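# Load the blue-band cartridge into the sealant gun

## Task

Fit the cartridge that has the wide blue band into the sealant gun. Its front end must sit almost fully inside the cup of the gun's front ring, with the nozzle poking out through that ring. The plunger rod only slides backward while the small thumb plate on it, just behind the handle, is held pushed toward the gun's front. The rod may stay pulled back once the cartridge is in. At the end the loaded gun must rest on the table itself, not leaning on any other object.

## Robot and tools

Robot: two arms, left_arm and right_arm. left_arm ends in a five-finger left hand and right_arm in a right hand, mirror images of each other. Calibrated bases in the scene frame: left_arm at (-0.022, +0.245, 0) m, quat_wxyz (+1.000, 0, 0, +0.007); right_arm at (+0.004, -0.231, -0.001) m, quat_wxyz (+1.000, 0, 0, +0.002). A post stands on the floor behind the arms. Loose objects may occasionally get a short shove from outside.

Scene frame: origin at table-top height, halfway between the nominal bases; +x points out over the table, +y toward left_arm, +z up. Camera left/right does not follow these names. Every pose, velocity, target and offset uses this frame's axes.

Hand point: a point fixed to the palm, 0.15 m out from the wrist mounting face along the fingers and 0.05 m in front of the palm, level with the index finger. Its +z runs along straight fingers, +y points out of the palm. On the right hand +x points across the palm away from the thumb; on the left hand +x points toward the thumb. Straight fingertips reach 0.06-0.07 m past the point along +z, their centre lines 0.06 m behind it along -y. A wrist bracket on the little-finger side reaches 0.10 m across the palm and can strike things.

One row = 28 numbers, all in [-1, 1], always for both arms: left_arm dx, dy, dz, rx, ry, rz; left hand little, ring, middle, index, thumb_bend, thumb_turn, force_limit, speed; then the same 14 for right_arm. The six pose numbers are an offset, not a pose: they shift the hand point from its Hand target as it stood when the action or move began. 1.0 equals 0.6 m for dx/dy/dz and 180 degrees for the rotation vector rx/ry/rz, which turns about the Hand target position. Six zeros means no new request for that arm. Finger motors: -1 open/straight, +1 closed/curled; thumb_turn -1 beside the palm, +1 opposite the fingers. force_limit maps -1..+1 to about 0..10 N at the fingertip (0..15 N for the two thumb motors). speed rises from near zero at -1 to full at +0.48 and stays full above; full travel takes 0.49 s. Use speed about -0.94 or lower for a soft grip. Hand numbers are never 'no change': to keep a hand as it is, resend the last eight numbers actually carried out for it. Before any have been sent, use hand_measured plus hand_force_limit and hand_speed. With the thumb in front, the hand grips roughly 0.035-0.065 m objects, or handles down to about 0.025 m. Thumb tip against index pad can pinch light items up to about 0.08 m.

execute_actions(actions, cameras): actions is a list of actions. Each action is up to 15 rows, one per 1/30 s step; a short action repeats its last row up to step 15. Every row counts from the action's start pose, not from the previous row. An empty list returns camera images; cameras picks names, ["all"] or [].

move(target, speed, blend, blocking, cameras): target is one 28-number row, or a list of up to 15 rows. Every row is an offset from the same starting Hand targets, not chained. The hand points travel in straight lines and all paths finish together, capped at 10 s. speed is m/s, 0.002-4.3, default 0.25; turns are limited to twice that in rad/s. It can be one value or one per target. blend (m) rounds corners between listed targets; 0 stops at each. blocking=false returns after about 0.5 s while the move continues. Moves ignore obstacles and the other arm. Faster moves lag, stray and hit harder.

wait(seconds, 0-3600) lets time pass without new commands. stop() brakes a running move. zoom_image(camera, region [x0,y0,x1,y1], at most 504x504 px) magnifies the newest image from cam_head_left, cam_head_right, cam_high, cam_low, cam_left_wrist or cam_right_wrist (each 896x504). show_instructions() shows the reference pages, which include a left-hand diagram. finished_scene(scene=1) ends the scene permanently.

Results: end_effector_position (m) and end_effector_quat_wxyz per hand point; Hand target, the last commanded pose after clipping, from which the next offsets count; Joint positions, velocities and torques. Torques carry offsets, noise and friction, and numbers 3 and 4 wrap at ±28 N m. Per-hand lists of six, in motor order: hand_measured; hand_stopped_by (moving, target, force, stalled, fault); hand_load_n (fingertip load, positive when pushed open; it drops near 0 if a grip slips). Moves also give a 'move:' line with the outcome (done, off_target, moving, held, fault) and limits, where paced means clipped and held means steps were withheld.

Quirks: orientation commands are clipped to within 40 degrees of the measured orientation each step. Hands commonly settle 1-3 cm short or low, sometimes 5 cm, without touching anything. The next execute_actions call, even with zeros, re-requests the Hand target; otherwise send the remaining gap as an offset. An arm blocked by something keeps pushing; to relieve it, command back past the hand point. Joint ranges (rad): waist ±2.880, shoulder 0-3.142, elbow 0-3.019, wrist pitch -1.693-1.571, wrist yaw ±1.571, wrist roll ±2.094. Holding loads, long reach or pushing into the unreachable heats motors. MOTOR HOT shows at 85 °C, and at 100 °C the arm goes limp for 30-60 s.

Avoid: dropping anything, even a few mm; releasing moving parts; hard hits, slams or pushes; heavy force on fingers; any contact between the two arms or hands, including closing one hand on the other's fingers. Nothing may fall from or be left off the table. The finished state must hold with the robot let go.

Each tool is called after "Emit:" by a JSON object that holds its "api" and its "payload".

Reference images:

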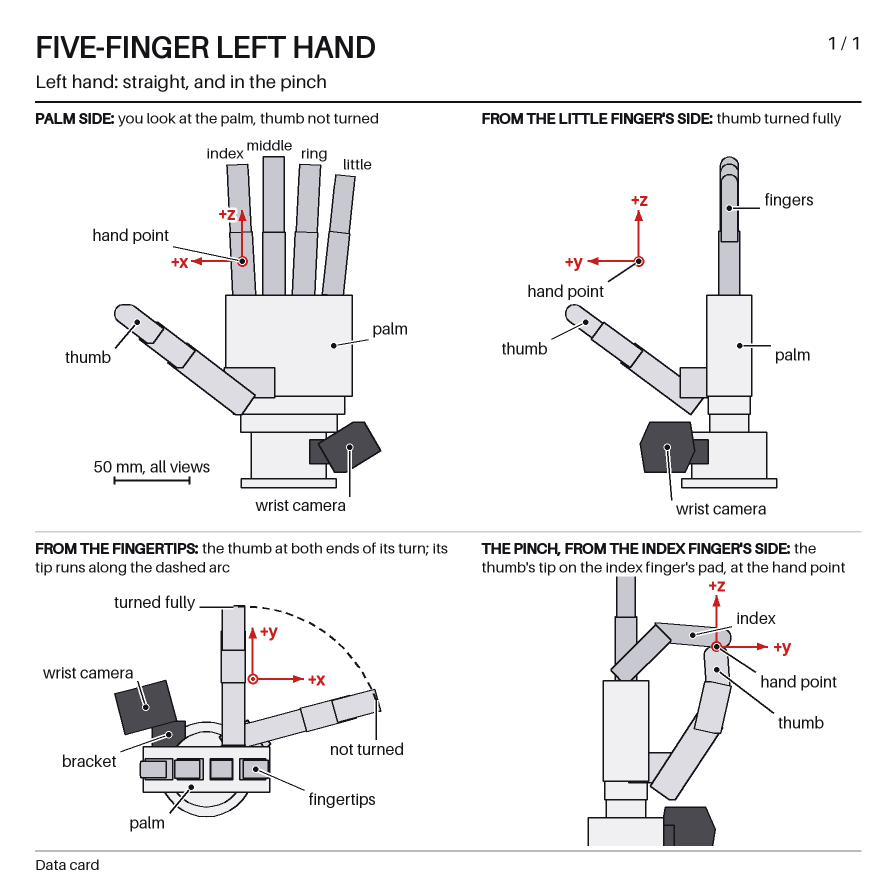

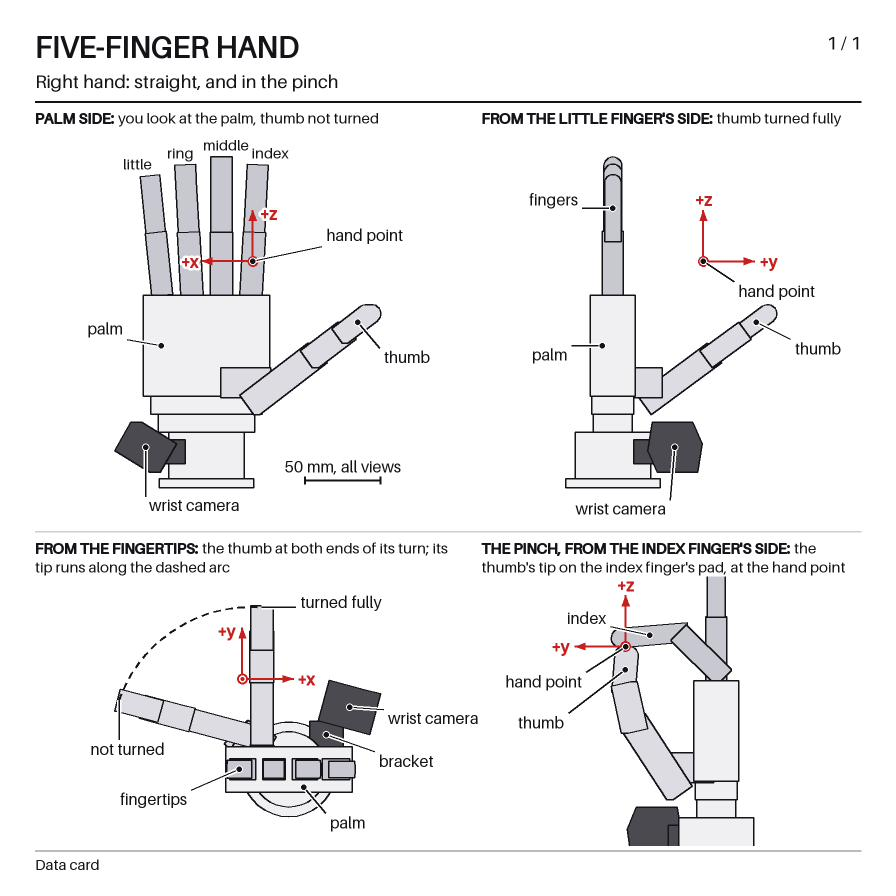

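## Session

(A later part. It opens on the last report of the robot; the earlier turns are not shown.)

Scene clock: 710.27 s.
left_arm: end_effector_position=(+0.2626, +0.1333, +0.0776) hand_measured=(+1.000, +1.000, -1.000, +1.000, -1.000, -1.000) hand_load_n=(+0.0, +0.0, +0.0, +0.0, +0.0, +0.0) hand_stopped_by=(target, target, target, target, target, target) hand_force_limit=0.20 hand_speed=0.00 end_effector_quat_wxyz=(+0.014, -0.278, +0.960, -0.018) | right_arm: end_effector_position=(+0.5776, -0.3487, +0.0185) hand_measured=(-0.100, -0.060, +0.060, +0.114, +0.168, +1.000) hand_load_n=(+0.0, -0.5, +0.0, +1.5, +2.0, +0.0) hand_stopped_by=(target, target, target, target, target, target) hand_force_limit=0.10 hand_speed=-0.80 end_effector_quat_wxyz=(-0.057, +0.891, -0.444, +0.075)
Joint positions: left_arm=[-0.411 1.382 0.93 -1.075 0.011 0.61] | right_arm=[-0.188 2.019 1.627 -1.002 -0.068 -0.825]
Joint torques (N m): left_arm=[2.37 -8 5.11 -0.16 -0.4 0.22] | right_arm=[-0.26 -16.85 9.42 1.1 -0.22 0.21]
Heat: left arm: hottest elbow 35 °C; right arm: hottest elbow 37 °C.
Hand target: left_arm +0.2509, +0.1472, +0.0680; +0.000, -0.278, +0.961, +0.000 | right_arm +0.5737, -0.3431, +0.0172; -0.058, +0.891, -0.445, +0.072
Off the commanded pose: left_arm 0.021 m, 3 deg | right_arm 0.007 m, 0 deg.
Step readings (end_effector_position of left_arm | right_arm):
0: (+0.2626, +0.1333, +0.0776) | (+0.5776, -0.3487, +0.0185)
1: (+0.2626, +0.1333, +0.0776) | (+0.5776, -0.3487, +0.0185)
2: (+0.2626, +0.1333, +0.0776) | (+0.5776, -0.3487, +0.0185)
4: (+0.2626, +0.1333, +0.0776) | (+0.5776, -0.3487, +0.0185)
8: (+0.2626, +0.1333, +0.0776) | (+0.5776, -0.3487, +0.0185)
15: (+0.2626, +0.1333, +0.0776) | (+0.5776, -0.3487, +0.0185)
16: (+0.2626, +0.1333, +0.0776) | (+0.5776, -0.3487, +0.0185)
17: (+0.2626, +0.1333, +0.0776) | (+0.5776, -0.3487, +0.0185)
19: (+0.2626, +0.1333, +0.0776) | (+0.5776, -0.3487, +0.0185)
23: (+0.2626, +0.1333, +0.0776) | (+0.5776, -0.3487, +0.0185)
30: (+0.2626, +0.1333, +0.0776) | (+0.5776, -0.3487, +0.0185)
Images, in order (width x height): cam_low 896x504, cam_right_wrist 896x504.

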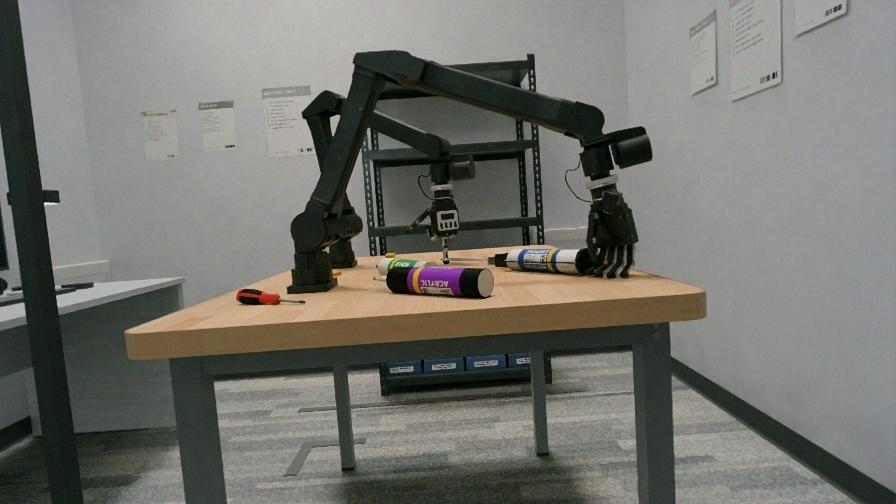

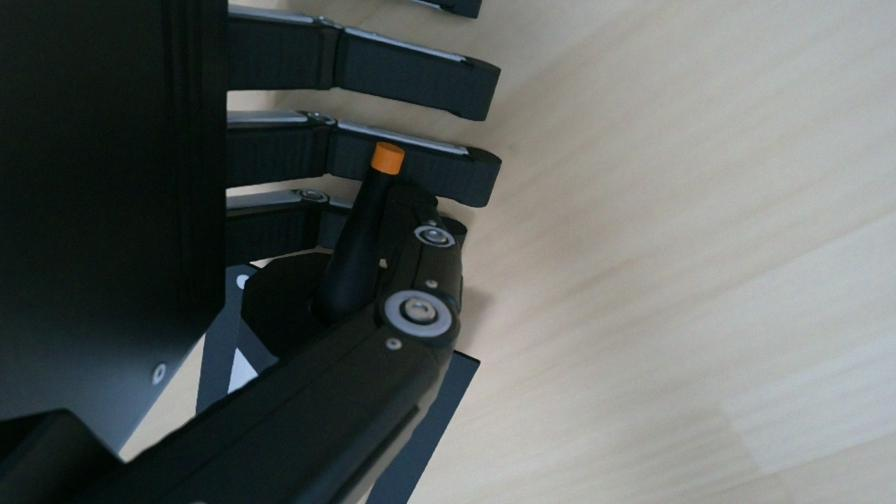

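Emit:
{"api": "execute_actions", "payload": {"actions": [[[0,0,0,0,0,0,1,1,-1,1,-1,-1,0.2,0,-0.008,-0.003,0,0,0,0,-0.1,-0.06,0.06,0.105,0.165,1,0.1,-0.8]],[[0,0,0,0,0,0,1,1,-1,1,-1,-1,0.2,0,-0.004,-0.002,0,0,0,0,-0.1,-0.06,0.06,0.105,0.165,1,0.1,-0.8]]], "cameras": ["cam_right_wrist","cam_low"]}}

Emit:
{"api": "zoom_image", "payload": {"camera": "cam_right_wrist", "region": [220, 130, 520, 420]}}

Emit:
{"api": "zoom_image", "payload": {"camera": "cam_low", "region": [540, 235, 620, 285]}}

Scene clock: 711.77 s.
left_arm: end_effector_position=(+0.2623, +0.1337, +0.0775) hand_measured=(+1.000, +1.000, -1.000, +1.000, -1.000, -1.000) hand_load_n=(+0.0, +0.5, +0.5, +0.0, +0.0, +0.0) hand_stopped_by=(target, target, target, target, target, target) hand_force_limit=0.20 hand_speed=0.00 end_effector_quat_wxyz=(+0.013, -0.278, +0.960, -0.018) | right_arm: end_effector_position=(+0.5737, -0.3479, +0.0179) hand_measured=(-0.100, -0.060, +0.060, +0.104, +0.164, +1.000) hand_load_n=(+0.0, -1.0, +0.0, +1.0, +1.0, +0.5) hand_stopped_by=(target, target, target, target, target, target) hand_force_limit=0.10 hand_speed=-0.80 end_effector_quat_wxyz=(-0.058, +0.891, -0.444, +0.076)
Joint positions: left_arm=[-0.41 1.381 0.929 -1.075 0.011 0.61] | right_arm=[-0.188 2.008 1.607 -0.991 -0.068 -0.825]
Joint torques (N m): left_arm=[2.49 -7.88 5.23 -0.03 -0.45 0.19] | right_arm=[-0.85 -17.03 8.83 1.02 -0.26 0.15]
Heat: left arm: hottest elbow 35 °C; right arm: hottest elbow 37 °C.
Hand target: left_arm +0.2510, +0.1472, +0.0680; +0.000, -0.278, +0.961, +0.000 | right_arm +0.5664, -0.3460, +0.0170; -0.058, +0.891, -0.445, +0.071
Off the commanded pose: left_arm 0.020 m, 3 deg | right_arm 0.007 m, 1 deg.
Step readings (end_effector_position of left_arm | right_arm):
0: (+0.2626, +0.1333, +0.0776) | (+0.5776, -0.3487, +0.0185)
1: (+0.2626, +0.1333, +0.0776) | (+0.5776, -0.3487, +0.0185)
2: (+0.2626, +0.1333, +0.0776) | (+0.5774, -0.3486, +0.0183)
4: (+0.2626, +0.1333, +0.0776) | (+0.5774, -0.3486, +0.0179)
8: (+0.2626, +0.1333, +0.0776) | (+0.5760, -0.3484, +0.0180)
15: (+0.2626, +0.1333, +0.0776) | (+0.5755, -0.3483, +0.0180)
16: (+0.2626, +0.1333, +0.0776) | (+0.5753, -0.3482, +0.0178)
17: (+0.2626, +0.1333, +0.0776) | (+0.5754, -0.3483, +0.0179)
19: (+0.2626, +0.1333, +0.0776) | (+0.5752, -0.3482, +0.0180)
23: (+0.2624, +0.1335, +0.0774) | (+0.5741, -0.3480, +0.0180)
30: (+0.2623, +0.1337, +0.0775) | (+0.5737, -0.3479, +0.0179)
Images, in order (width x height): cam_low 896x504, cam_right_wrist 896x504.

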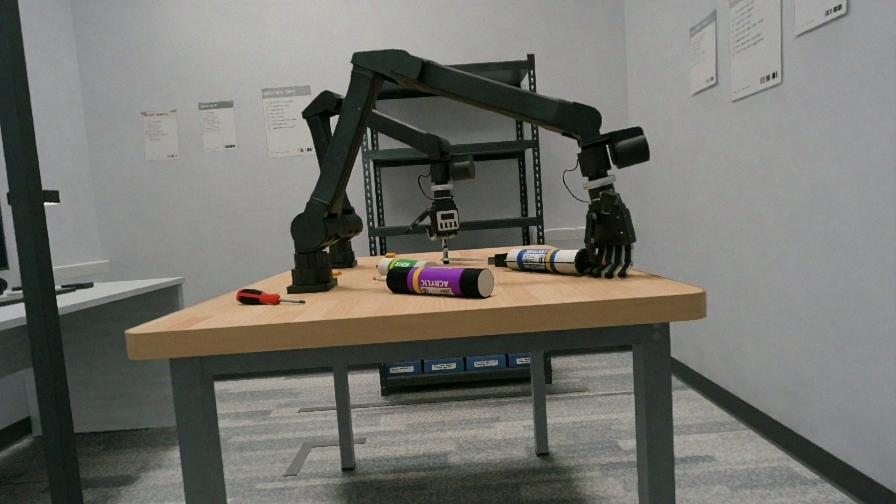

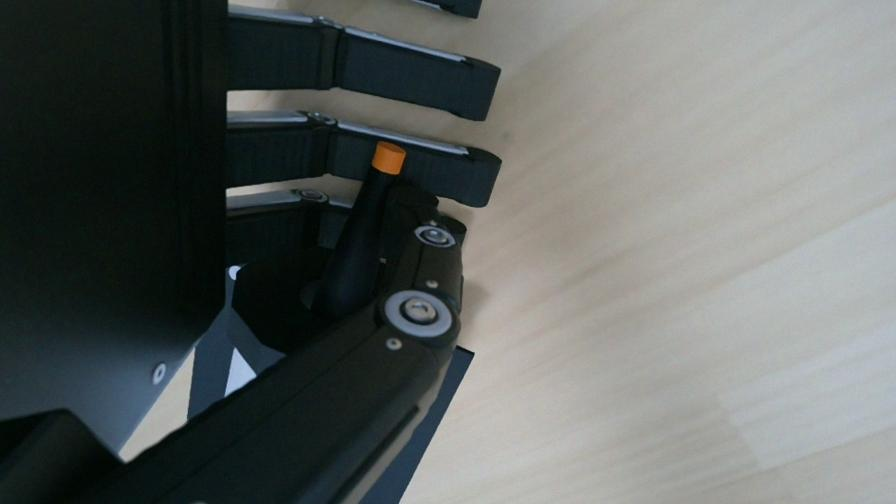

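Scaled by 1.680 from the camera's image (finer frame: 1280x720).

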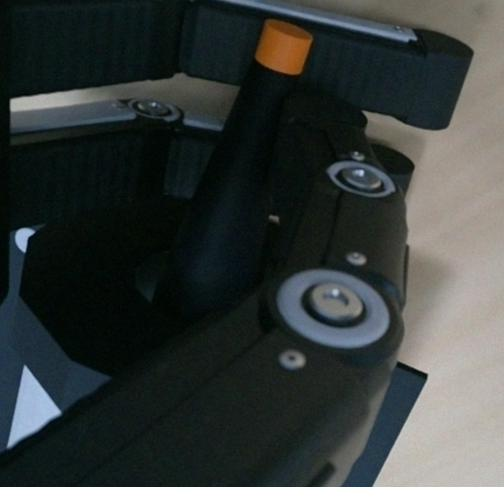

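Scaled by 6.300 from the camera's image (finer frame: 1280x720).

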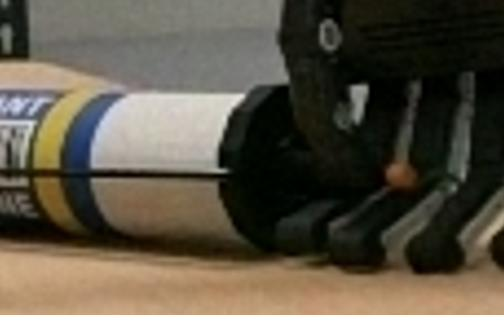

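Emit:
{"api": "execute_actions", "payload": {"actions": [[[0,0,0,0,0,0,1,1,-1,1,-1,-1,0.2,0,0,0,0,0,0,0,-0.1,-0.06,0.06,0.112,0.175,1,0.1,-0.8]]]}}

Emit:
{"api": "move", "payload": {"target": [-0.009,0.0145,0,0,0,0,1,1,-1,1,-1,-1,0.2,0,0,0,0,0,0,0,-0.1,-0.06,0.06,0.112,0.175,1,0.1,-0.8], "speed": 0.03, "cameras": ["cam_right_wrist","cam_low","cam_high"]}}

Emit:
{"api": "zoom_image", "payload": {"camera": "cam_high", "region": [370, 220, 430, 268]}}

Emit:
{"api": "zoom_image", "payload": {"camera": "cam_low", "region": [540, 235, 620, 285]}}

Emit:
{"api": "zoom_image", "payload": {"camera": "cam_right_wrist", "region": [220, 130, 520, 420]}}

Scene clock: 712.70 s.
left_arm: end_effector_position=(+0.2623, +0.1337, +0.0775) hand_measured=(+1.000, +1.000, -1.000, +1.000, -1.000, -1.000) hand_load_n=(+0.5, +0.0, +0.0, +0.0, +0.0, +0.0) hand_stopped_by=(target, target, target, target, target, target) hand_force_limit=0.20 hand_speed=0.00 end_effector_quat_wxyz=(+0.013, -0.278, +0.960, -0.018) | right_arm: end_effector_position=(+0.5737, -0.3479, +0.0179) hand_measured=(-0.100, -0.060, +0.060, +0.112, +0.172, +1.000) hand_load_n=(+0.0, -1.0, +0.0, +2.0, +2.0, +0.0) hand_stopped_by=(target, target, target, target, target, target) hand_force_limit=0.10 hand_speed=-0.80 end_effector_quat_wxyz=(-0.058, +0.891, -0.444, +0.076)
Joint positions: left_arm=[-0.41 1.381 0.929 -1.075 0.011 0.61] | right_arm=[-0.188 2.008 1.607 -0.991 -0.068 -0.825]
Joint torques (N m): left_arm=[2.43 -8.06 5.27 0.12 -0.39 0.15] | right_arm=[-0.85 -16.97 8.83 1.02 -0.26 0.15]
Heat: left arm: hottest elbow 35 °C; right arm: hottest elbow 37 °C.
Hand target: left_arm +0.2510, +0.1472, +0.0680; +0.000, -0.278, +0.961, +0.000 | right_arm +0.5663, -0.3460, +0.0170; -0.058, +0.891, -0.445, +0.071
Off the commanded pose: left_arm 0.020 m, 3 deg | right_arm 0.008 m, 1 deg.
Step readings (end_effector_position of left_arm | right_arm):
0: (+0.2623, +0.1337, +0.0775) | (+0.5737, -0.3479, +0.0179)
1: (+0.2623, +0.1337, +0.0775) | (+0.5737, -0.3479, +0.0179)
2: (+0.2623, +0.1337, +0.0775) | (+0.5737, -0.3479, +0.0179)
4: (+0.2623, +0.1337, +0.0775) | (+0.5737, -0.3479, +0.0179)
8: (+0.2623, +0.1337, +0.0775) | (+0.5737, -0.3479, +0.0179)
15: (+0.2623, +0.1337, +0.0775) | (+0.5737, -0.3479, +0.0179)

Scene clock: 713.53 s.
left_arm: end_effector_position=(+0.2574, +0.1420, +0.0774) hand_measured=(+1.000, +1.000, -1.000, +1.000, -1.000, -1.000) hand_load_n=(+0.0, +0.0, +0.0, +0.0, +0.0, +0.0) hand_stopped_by=(target, target, target, target, target, target) hand_force_limit=0.20 hand_speed=0.00 end_effector_quat_wxyz=(+0.014, -0.279, +0.960, -0.018) | right_arm: end_effector_position=(+0.5737, -0.3479, +0.0181) hand_measured=(-0.100, -0.060, +0.060, +0.112, +0.172, +1.000) hand_load_n=(+0.5, -1.0, +0.5, +1.0, +1.5, +0.0) hand_stopped_by=(target, target, target, target, target, target) hand_force_limit=0.10 hand_speed=-0.80 end_effector_quat_wxyz=(-0.058, +0.891, -0.444, +0.077)
Joint positions: left_arm=[-0.394 1.36 0.908 -1.075 0.011 0.625] | right_arm=[-0.188 2.008 1.607 -0.991 -0.068 -0.825]
Joint torques (N m): left_arm=[2.2 -8.12 5.26 0.08 -0.31 0.17] | right_arm=[-0.85 -17.03 8.81 1.02 -0.26 0.15]
Heat: left arm: hottest elbow 35 °C; right arm: hottest elbow 37 °C.
Hand target: left_arm +0.2455, +0.1559, +0.0681; +0.000, -0.278, +0.961, +0.000 | right_arm +0.5663, -0.3460, +0.0171; -0.058, +0.891, -0.445, +0.071
Off the commanded pose: left_arm 0.021 m, 3 deg | right_arm 0.008 m, 1 deg.
move: off_target (left_arm)
Images, in order (width x height): cam_high 896x504, cam_low 896x504, cam_right_wrist 896x504.

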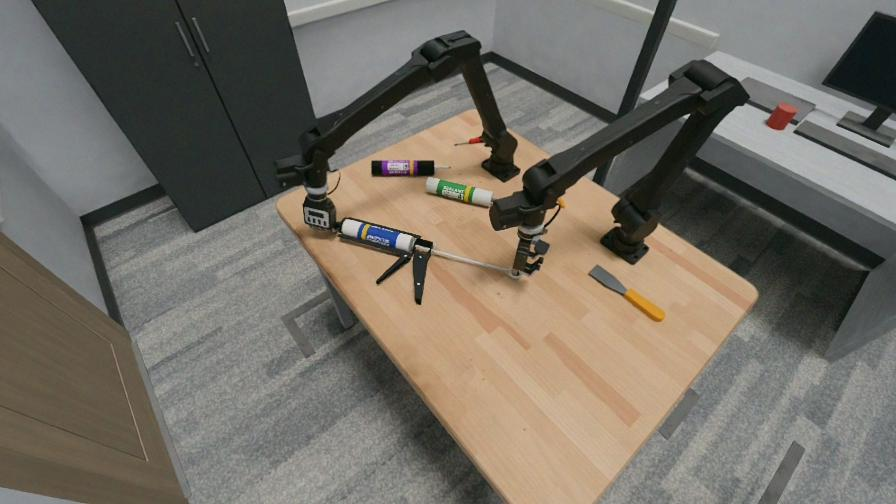

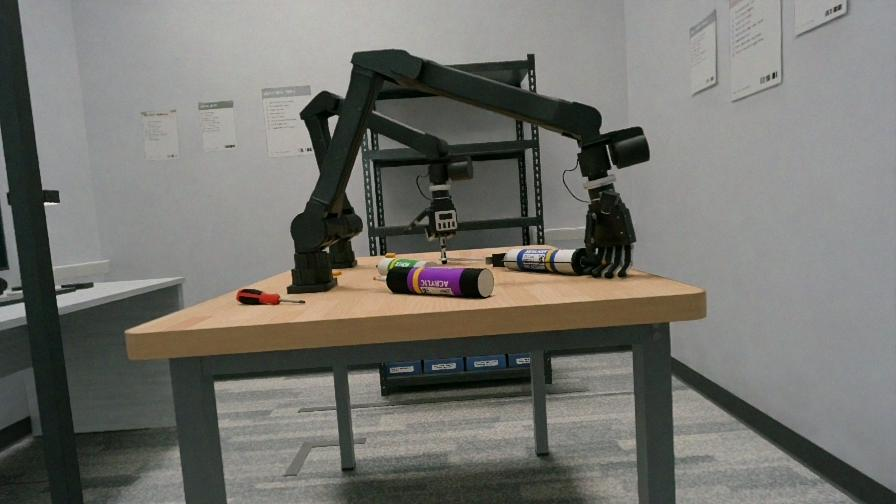

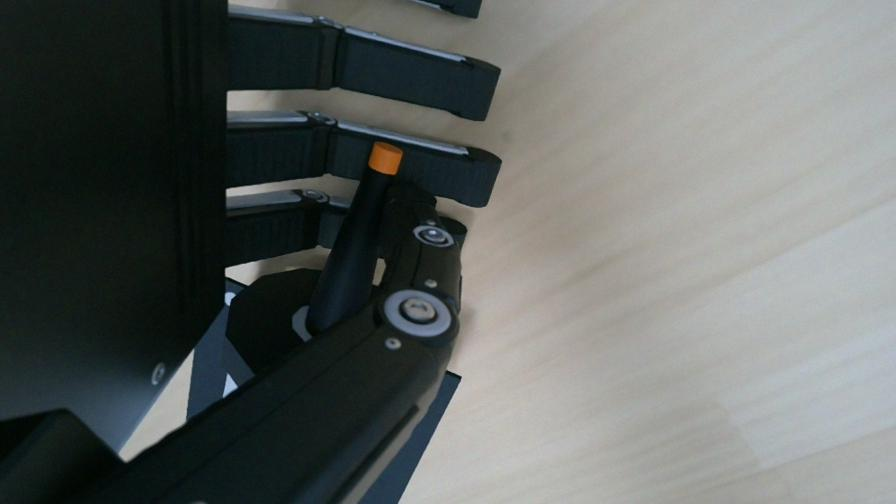

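Scaled by 8.400 from the camera's image (finer frame: 1280x720).

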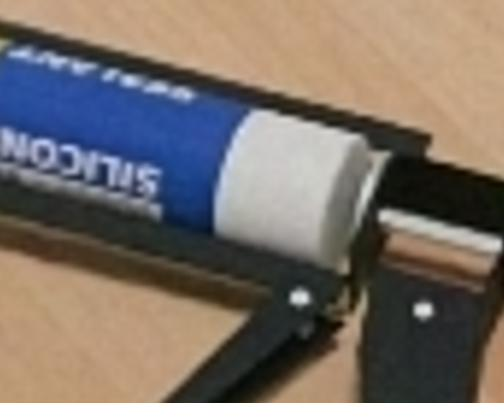

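Scaled by 6.300 from the camera's image (finer frame: 1280x720).

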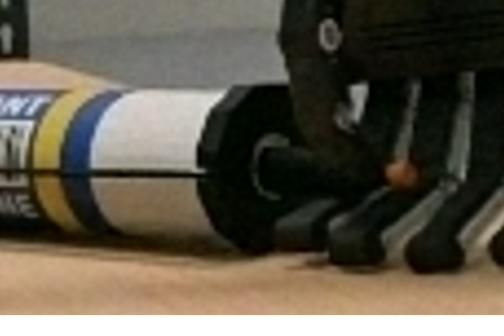

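Scaled by 1.680 from the camera's image (finer frame: 1280x720).

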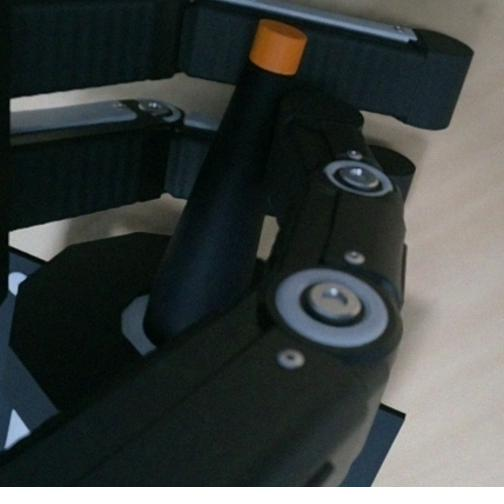

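Emit:
{"api": "move", "payload": {"target": [-0.006,0.01,0,0,0,0,1,1,-1,1,-1,-1,0.2,0,0,0,0,0,0,0,-0.1,-0.06,0.06,0.118,0.182,1,0.1,-0.8], "speed": 0.03, "cameras": ["cam_right_wrist","cam_low","cam_high"]}}

Emit:
{"api": "zoom_image", "payload": {"camera": "cam_high", "region": [370, 220, 430, 268]}}

Emit:
{"api": "zoom_image", "payload": {"camera": "cam_low", "region": [540, 235, 620, 285]}}

Emit:
{"api": "zoom_image", "payload": {"camera": "cam_right_wrist", "region": [220, 130, 520, 420]}}

Scene clock: 714.50 s.
left_arm: end_effector_position=(+0.2540, +0.1481, +0.0772) hand_measured=(+1.000, +1.000, -1.000, +1.000, -1.000, -1.000) hand_load_n=(+0.0, +0.5, +0.0, +0.0, +0.0, +0.0) hand_stopped_by=(target, target, target, target, target, target) hand_force_limit=0.20 hand_speed=0.00 end_effector_quat_wxyz=(+0.014, -0.279, +0.960, -0.017) | right_arm: end_effector_position=(+0.5728, -0.3478, +0.0180) hand_measured=(-0.100, -0.060, +0.060, +0.118, +0.182, +1.000) hand_load_n=(+0.0, -0.5, +0.0, +0.0, +0.0, +0.0) hand_stopped_by=(target, target, target, target, target, target) hand_force_limit=0.10 hand_speed=-0.80 end_effector_quat_wxyz=(-0.057, +0.891, -0.444, +0.076)
Joint positions: left_arm=[-0.382 1.346 0.894 -1.075 0.011 0.638] | right_arm=[-0.188 2.006 1.605 -0.991 -0.068 -0.825]
Joint torques (N m): left_arm=[2.55 -7.24 5.34 -0.06 -0.39 0.2] | right_arm=[-0.85 -16.85 9.06 1.02 -0.27 0.15]
Heat: left arm: hottest elbow 35 °C; right arm: hottest elbow 37 °C.
Hand target: left_arm +0.2419, +0.1620, +0.0680; +0.000, -0.278, +0.961, +0.000 | right_arm +0.5664, -0.3460, +0.0170; -0.058, +0.891, -0.445, +0.071
Off the commanded pose: left_arm 0.020 m, 3 deg | right_arm 0.007 m, 1 deg.
move: off_target (left_arm)
Images, in order (width x height): cam_high 896x504, cam_low 896x504, cam_right_wrist 896x504.

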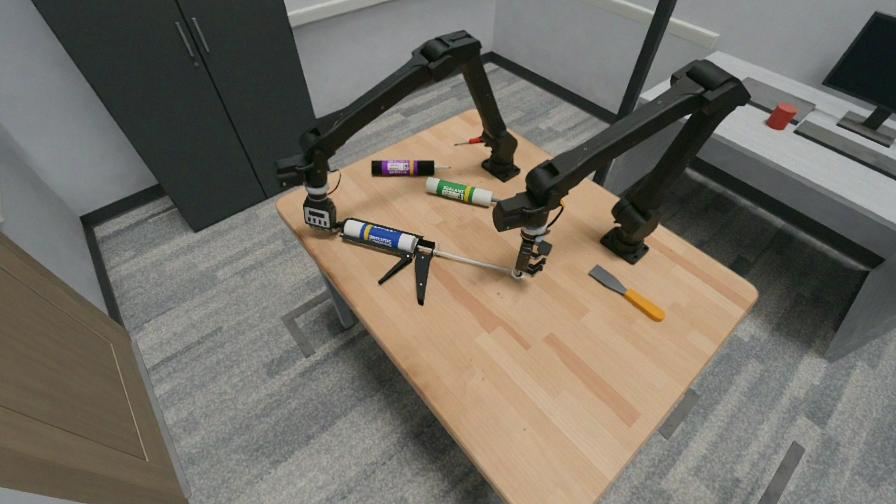

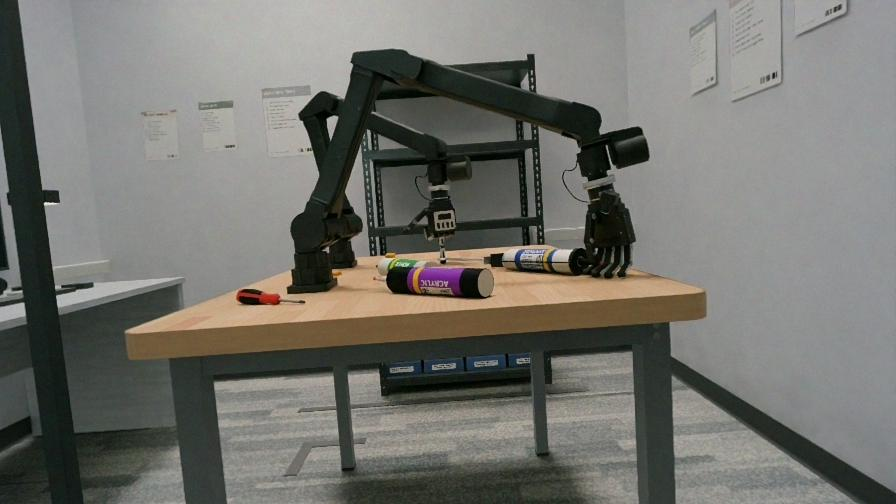

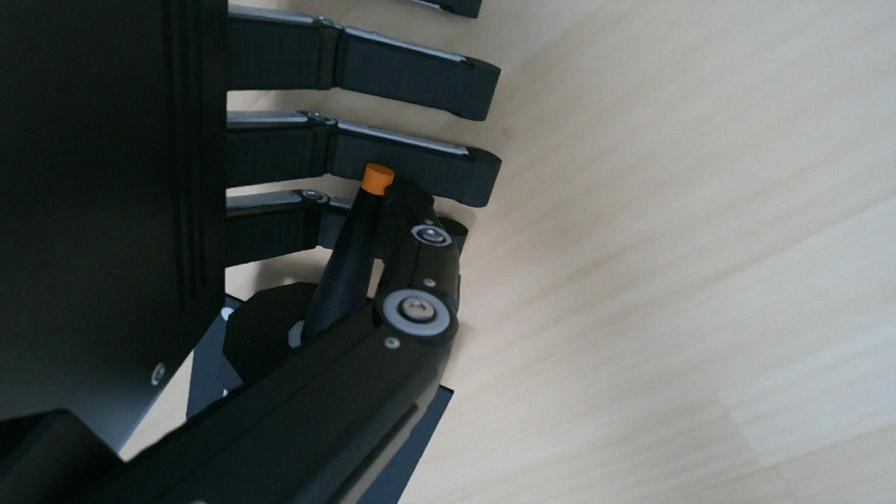

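Scaled by 8.400 from the camera's image (finer frame: 1280x720).

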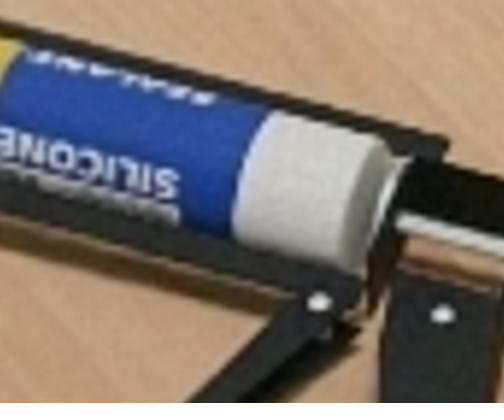

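Scaled by 6.300 from the camera's image (finer frame: 1280x720).

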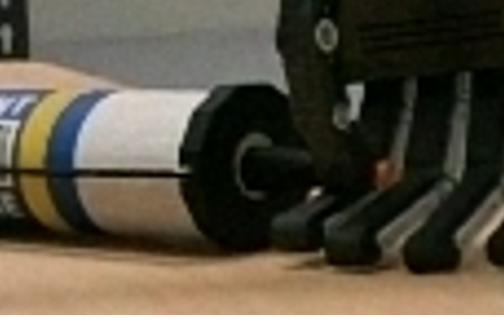

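Scaled by 1.680 from the camera's image (finer frame: 1280x720).

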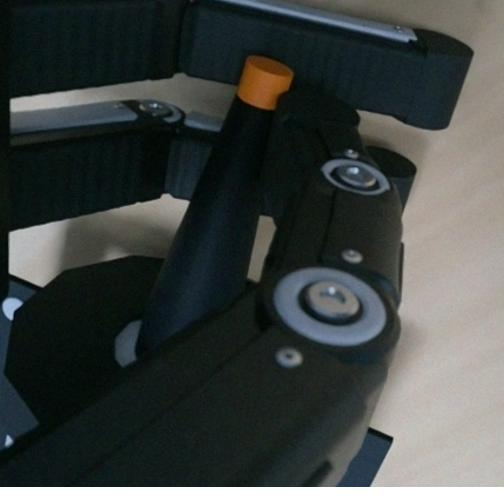

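Emit:
{"api": "execute_actions", "payload": {"actions": [], "cameras": ["cam_low","cam_high"]}}

Emit:
{"api": "zoom_image", "payload": {"camera": "cam_low", "region": [560, 240, 610, 280]}}

Emit:
{"api": "zoom_image", "payload": {"camera": "cam_high", "region": [400, 225, 440, 255]}}

Emit:
{"api": "zoom_image", "payload": {"camera": "cam_high", "region": [325, 205, 375, 245]}}

Scene clock: 714.67 s.
left_arm: end_effector_position=(+0.2540, +0.1481, +0.0772) hand_measured=(+1.000, +1.000, -1.000, +1.000, -1.000, -1.000) hand_load_n=(+0.0, +0.0, +0.0, +0.0, +0.0, +0.0) hand_stopped_by=(target, target, target, target, target, target) hand_force_limit=0.20 hand_speed=0.00 end_effector_quat_wxyz=(+0.014, -0.278, +0.960, -0.017) | right_arm: end_effector_position=(+0.5728, -0.3478, +0.0180) hand_measured=(-0.100, -0.060, +0.060, +0.118, +0.182, +1.000) hand_load_n=(+0.5, -0.5, +0.0, +0.0, +0.0, +0.0) hand_stopped_by=(target, target, target, target, target, target) hand_force_limit=0.10 hand_speed=-0.80 end_effector_quat_wxyz=(-0.057, +0.891, -0.444, +0.076)
Joint positions: left_arm=[-0.382 1.346 0.894 -1.075 0.011 0.638] | right_arm=[-0.188 2.006 1.605 -0.991 -0.068 -0.825]
Joint velocities: within noise
Joint torques (N m): left_arm=[3.02 -7.77 5.14 -0.2 -0.36 0.23] | right_arm=[-0.85 -16.79 9.06 1.03 -0.26 0.15]
Motor temperatures (°C): left_arm=[34 33 35 27 28 25] | right_arm=[30 36 37 26 26 26]
Heat: left arm: hottest elbow 35 °C; right arm: hottest elbow 37 °C.
Hand target: left_arm +0.2419, +0.1620, +0.0680; +0.000, -0.278, +0.961, +0.000 | right_arm +0.5664, -0.3460, +0.0170; -0.058, +0.891, -0.445, +0.071
Off the commanded pose: left_arm 0.020 m, 3 deg | right_arm 0.007 m, 1 deg.
Images, in order (width x height): cam_high 896x504, cam_low 896x504.

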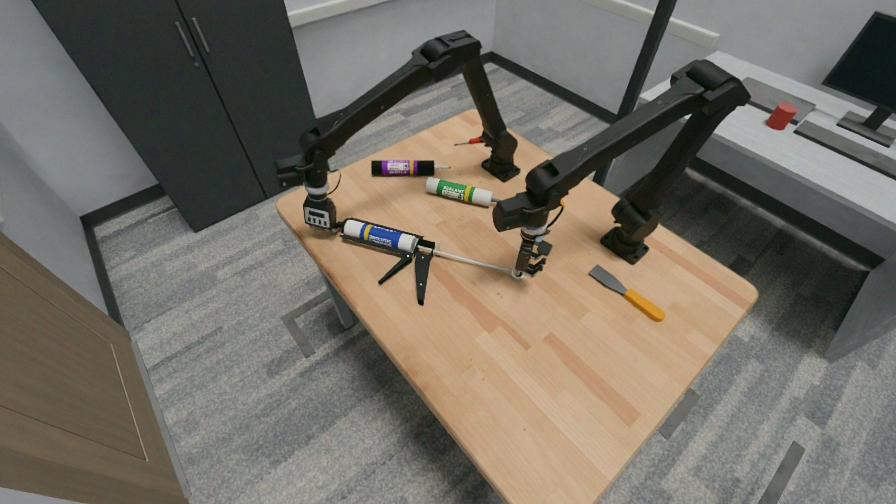

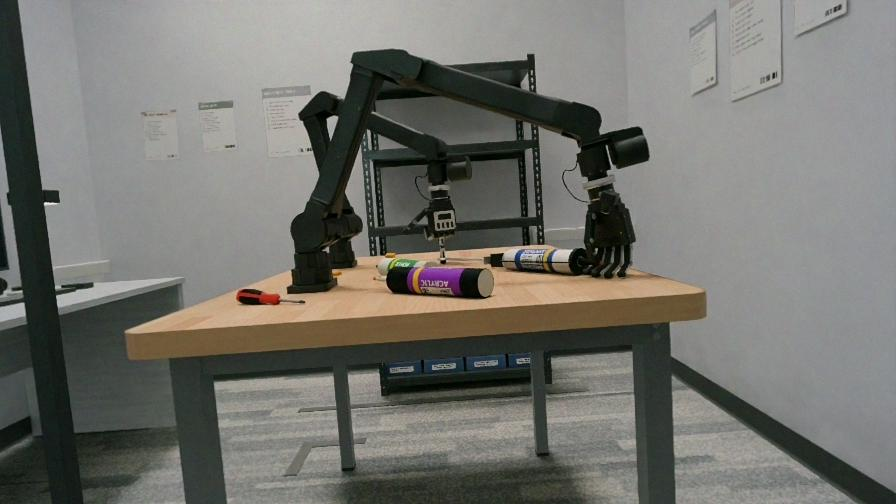

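Scaled by 10.080 from the camera's image (finer frame: 1280x720).

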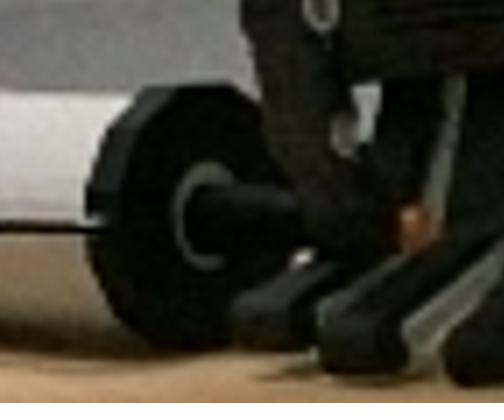

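Scaled by 12.600 from the camera's image (finer frame: 1280x720).

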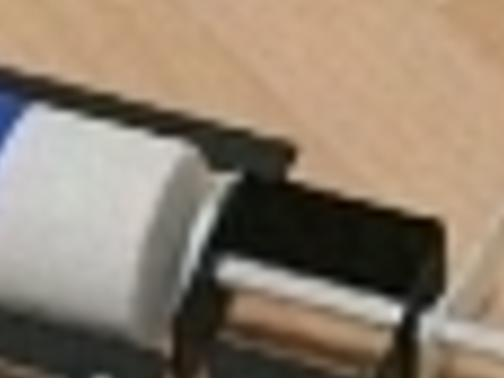

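Scaled by 10.080 from the camera's image (finer frame: 1280x720).

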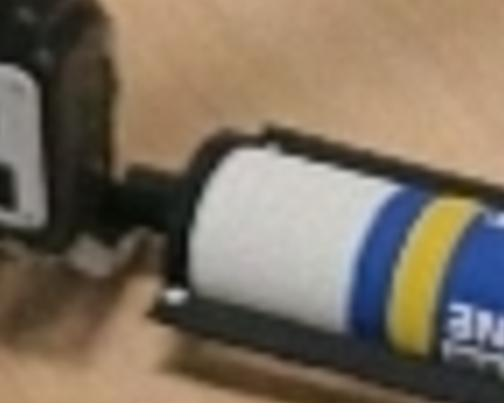

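Emit:
{"api": "execute_actions", "payload": {"actions": [[[0,0,0,0,0,0,1,1,-1,1,-1,-1,0.2,0,0,0,0,0,0,0,-0.1,-0.06,0.02,0.03,-0.1,1,0.1,-0.5]],[[0,0,0,0,0,0,1,1,-1,1,-1,-1,0.2,0,0,0,0,0,0,0,-0.1,-0.06,0.02,0.03,-0.1,1,0.1,-0.5]]]}}

Emit:
{"api": "move", "payload": {"target": [0,0,0,0,0,0,1,1,-1,1,-1,-1,0.2,0,-0.004,0.02,0,0,0,0,-0.1,-0.06,0.02,0.03,-0.1,1,0.1,-0.5], "speed": 0.03, "cameras": ["cam_right_wrist","cam_low","cam_high"]}}

Emit:
{"api": "zoom_image", "payload": {"camera": "cam_low", "region": [560, 240, 610, 280]}}

Emit:
{"api": "zoom_image", "payload": {"camera": "cam_right_wrist", "region": [220, 130, 520, 420]}}

Scene clock: 716.80 s.
left_arm: end_effector_position=(+0.2540, +0.1482, +0.0772) hand_measured=(+1.000, +1.000, -1.000, +1.000, -1.000, -1.000) hand_load_n=(+0.0, +0.0, +0.0, +0.0, +0.0, +0.0) hand_stopped_by=(target, target, target, target, target, target) hand_force_limit=0.20 hand_speed=0.00 end_effector_quat_wxyz=(+0.014, -0.278, +0.960, -0.017) | right_arm: end_effector_position=(+0.5728, -0.3478, +0.0182) hand_measured=(-0.100, -0.060, +0.020, +0.030, -0.100, +1.000) hand_load_n=(+0.0, -0.5, +0.0, +0.0, +0.0, +0.0) hand_stopped_by=(target, target, target, target, target, target) hand_force_limit=0.10 hand_speed=-0.50 end_effector_quat_wxyz=(-0.057, +0.891, -0.444, +0.076)
Joint positions: left_arm=[-0.382 1.346 0.894 -1.075 0.011 0.638] | right_arm=[-0.188 2.006 1.605 -0.991 -0.068 -0.825]
Joint torques (N m): left_arm=[2.2 -7.71 5.04 -0.08 -0.42 0.18] | right_arm=[-0.85 -16.85 9.06 1.02 -0.26 0.15]
Heat: left arm: hottest elbow 35 °C; right arm: hottest elbow 37 °C.
Hand target: left_arm +0.2419, +0.1620, +0.0680; +0.000, -0.278, +0.961, +0.000 | right_arm +0.5664, -0.3460, +0.0171; -0.058, +0.891, -0.445, +0.071
Off the commanded pose: left_arm 0.021 m, 3 deg | right_arm 0.007 m, 1 deg.
Step readings (end_effector_position of left_arm | right_arm):
0: (+0.2540, +0.1482, +0.0772) | (+0.5728, -0.3478, +0.0180)
1: (+0.2540, +0.1482, +0.0772) | (+0.5728, -0.3478, +0.0180)
2: (+0.2540, +0.1482, +0.0772) | (+0.5728, -0.3478, +0.0180)
4: (+0.2540, +0.1482, +0.0772) | (+0.5728, -0.3478, +0.0182)
8: (+0.2540, +0.1482, +0.0772) | (+0.5728, -0.3478, +0.0182)
15: (+0.2540, +0.1482, +0.0772) | (+0.5728, -0.3478, +0.0182)
16: (+0.2540, +0.1482, +0.0772) | (+0.5728, -0.3478, +0.0182)
17: (+0.2540, +0.1482, +0.0772) | (+0.5728, -0.3478, +0.0182)
19: (+0.2540, +0.1482, +0.0772) | (+0.5728, -0.3478, +0.0182)
23: (+0.2540, +0.1482, +0.0772) | (+0.5728, -0.3478, +0.0182)
30: (+0.2540, +0.1482, +0.0772) | (+0.5728, -0.3478, +0.0182)

Scene clock: 717.63 s.
left_arm: end_effector_position=(+0.2540, +0.1482, +0.0772) hand_measured=(+1.000, +1.000, -1.000, +1.000, -1.000, -1.000) hand_load_n=(+0.0, +0.0, +0.0, +0.0, +0.0, +0.0) hand_stopped_by=(target, target, target, target, target, target) hand_force_limit=0.20 hand_speed=0.00 end_effector_quat_wxyz=(+0.014, -0.278, +0.960, -0.017) | right_arm: end_effector_position=(+0.5671, -0.3430, +0.0184) hand_measured=(-0.100, -0.060, +0.020, +0.030, -0.100, +1.000) hand_load_n=(+0.0, -0.5, +0.0, +0.0, +0.0, +0.0) hand_stopped_by=(target, target, target, target, target, target) hand_force_limit=0.10 hand_speed=-0.50 end_effector_quat_wxyz=(-0.057, +0.891, -0.444, +0.073)
Joint positions: left_arm=[-0.382 1.346 0.894 -1.075 0.011 0.638] | right_arm=[-0.182 1.995 1.587 -0.991 -0.068 -0.819]
Joint torques (N m): left_arm=[2.67 -7.88 5.18 -0.12 -0.39 0.17] | right_arm=[0.21 -16.62 9.05 1.35 -0.15 0.29]
Heat: left arm: hottest elbow 35 °C; right arm: hottest elbow 37 °C.
Hand target: left_arm +0.2419, +0.1620, +0.0680; +0.000, -0.278, +0.961, +0.000 | right_arm +0.5641, -0.3341, +0.0171; -0.058, +0.891, -0.446, +0.071
Off the commanded pose: left_arm 0.021 m, 3 deg | right_arm 0.010 m, 0 deg.
move: done
Images, in order (width x height): cam_high 896x504, cam_low 896x504, cam_right_wrist 896x504.

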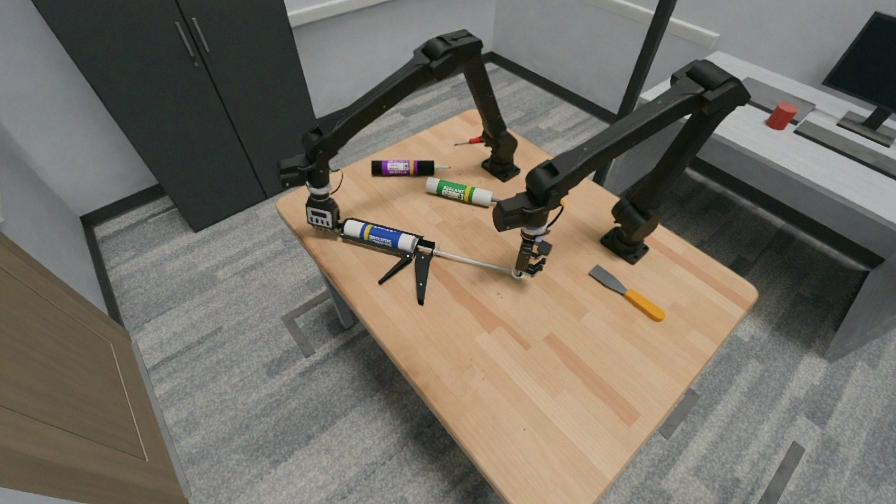

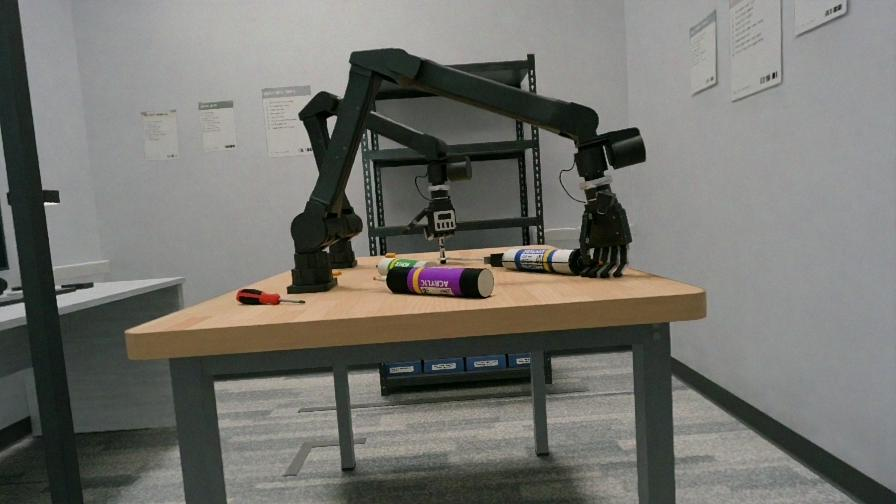

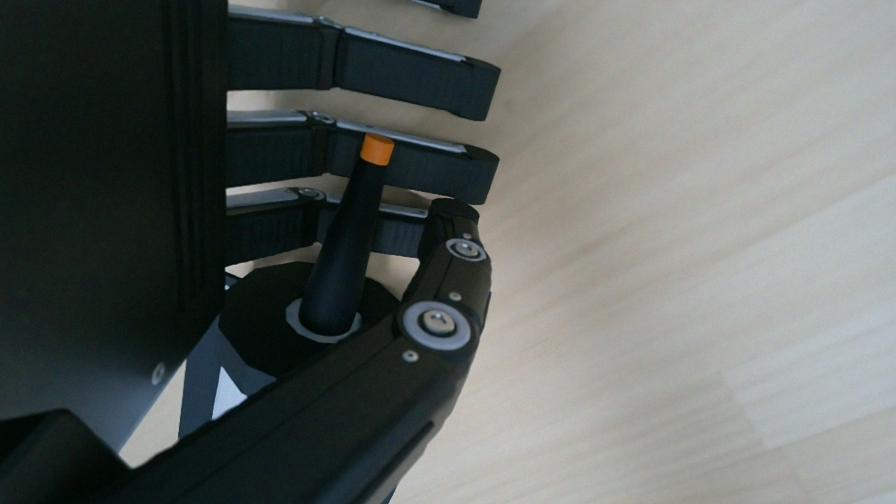

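Scaled by 10.080 from the camera's image (finer frame: 1280x720).

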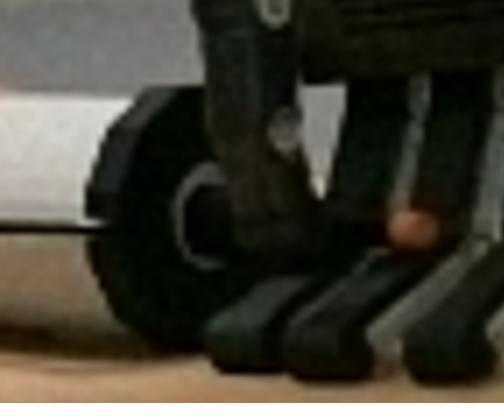

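Scaled by 1.680 from the camera's image (finer frame: 1280x720).

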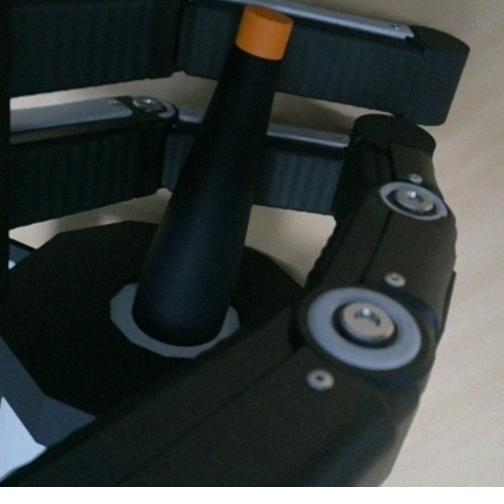

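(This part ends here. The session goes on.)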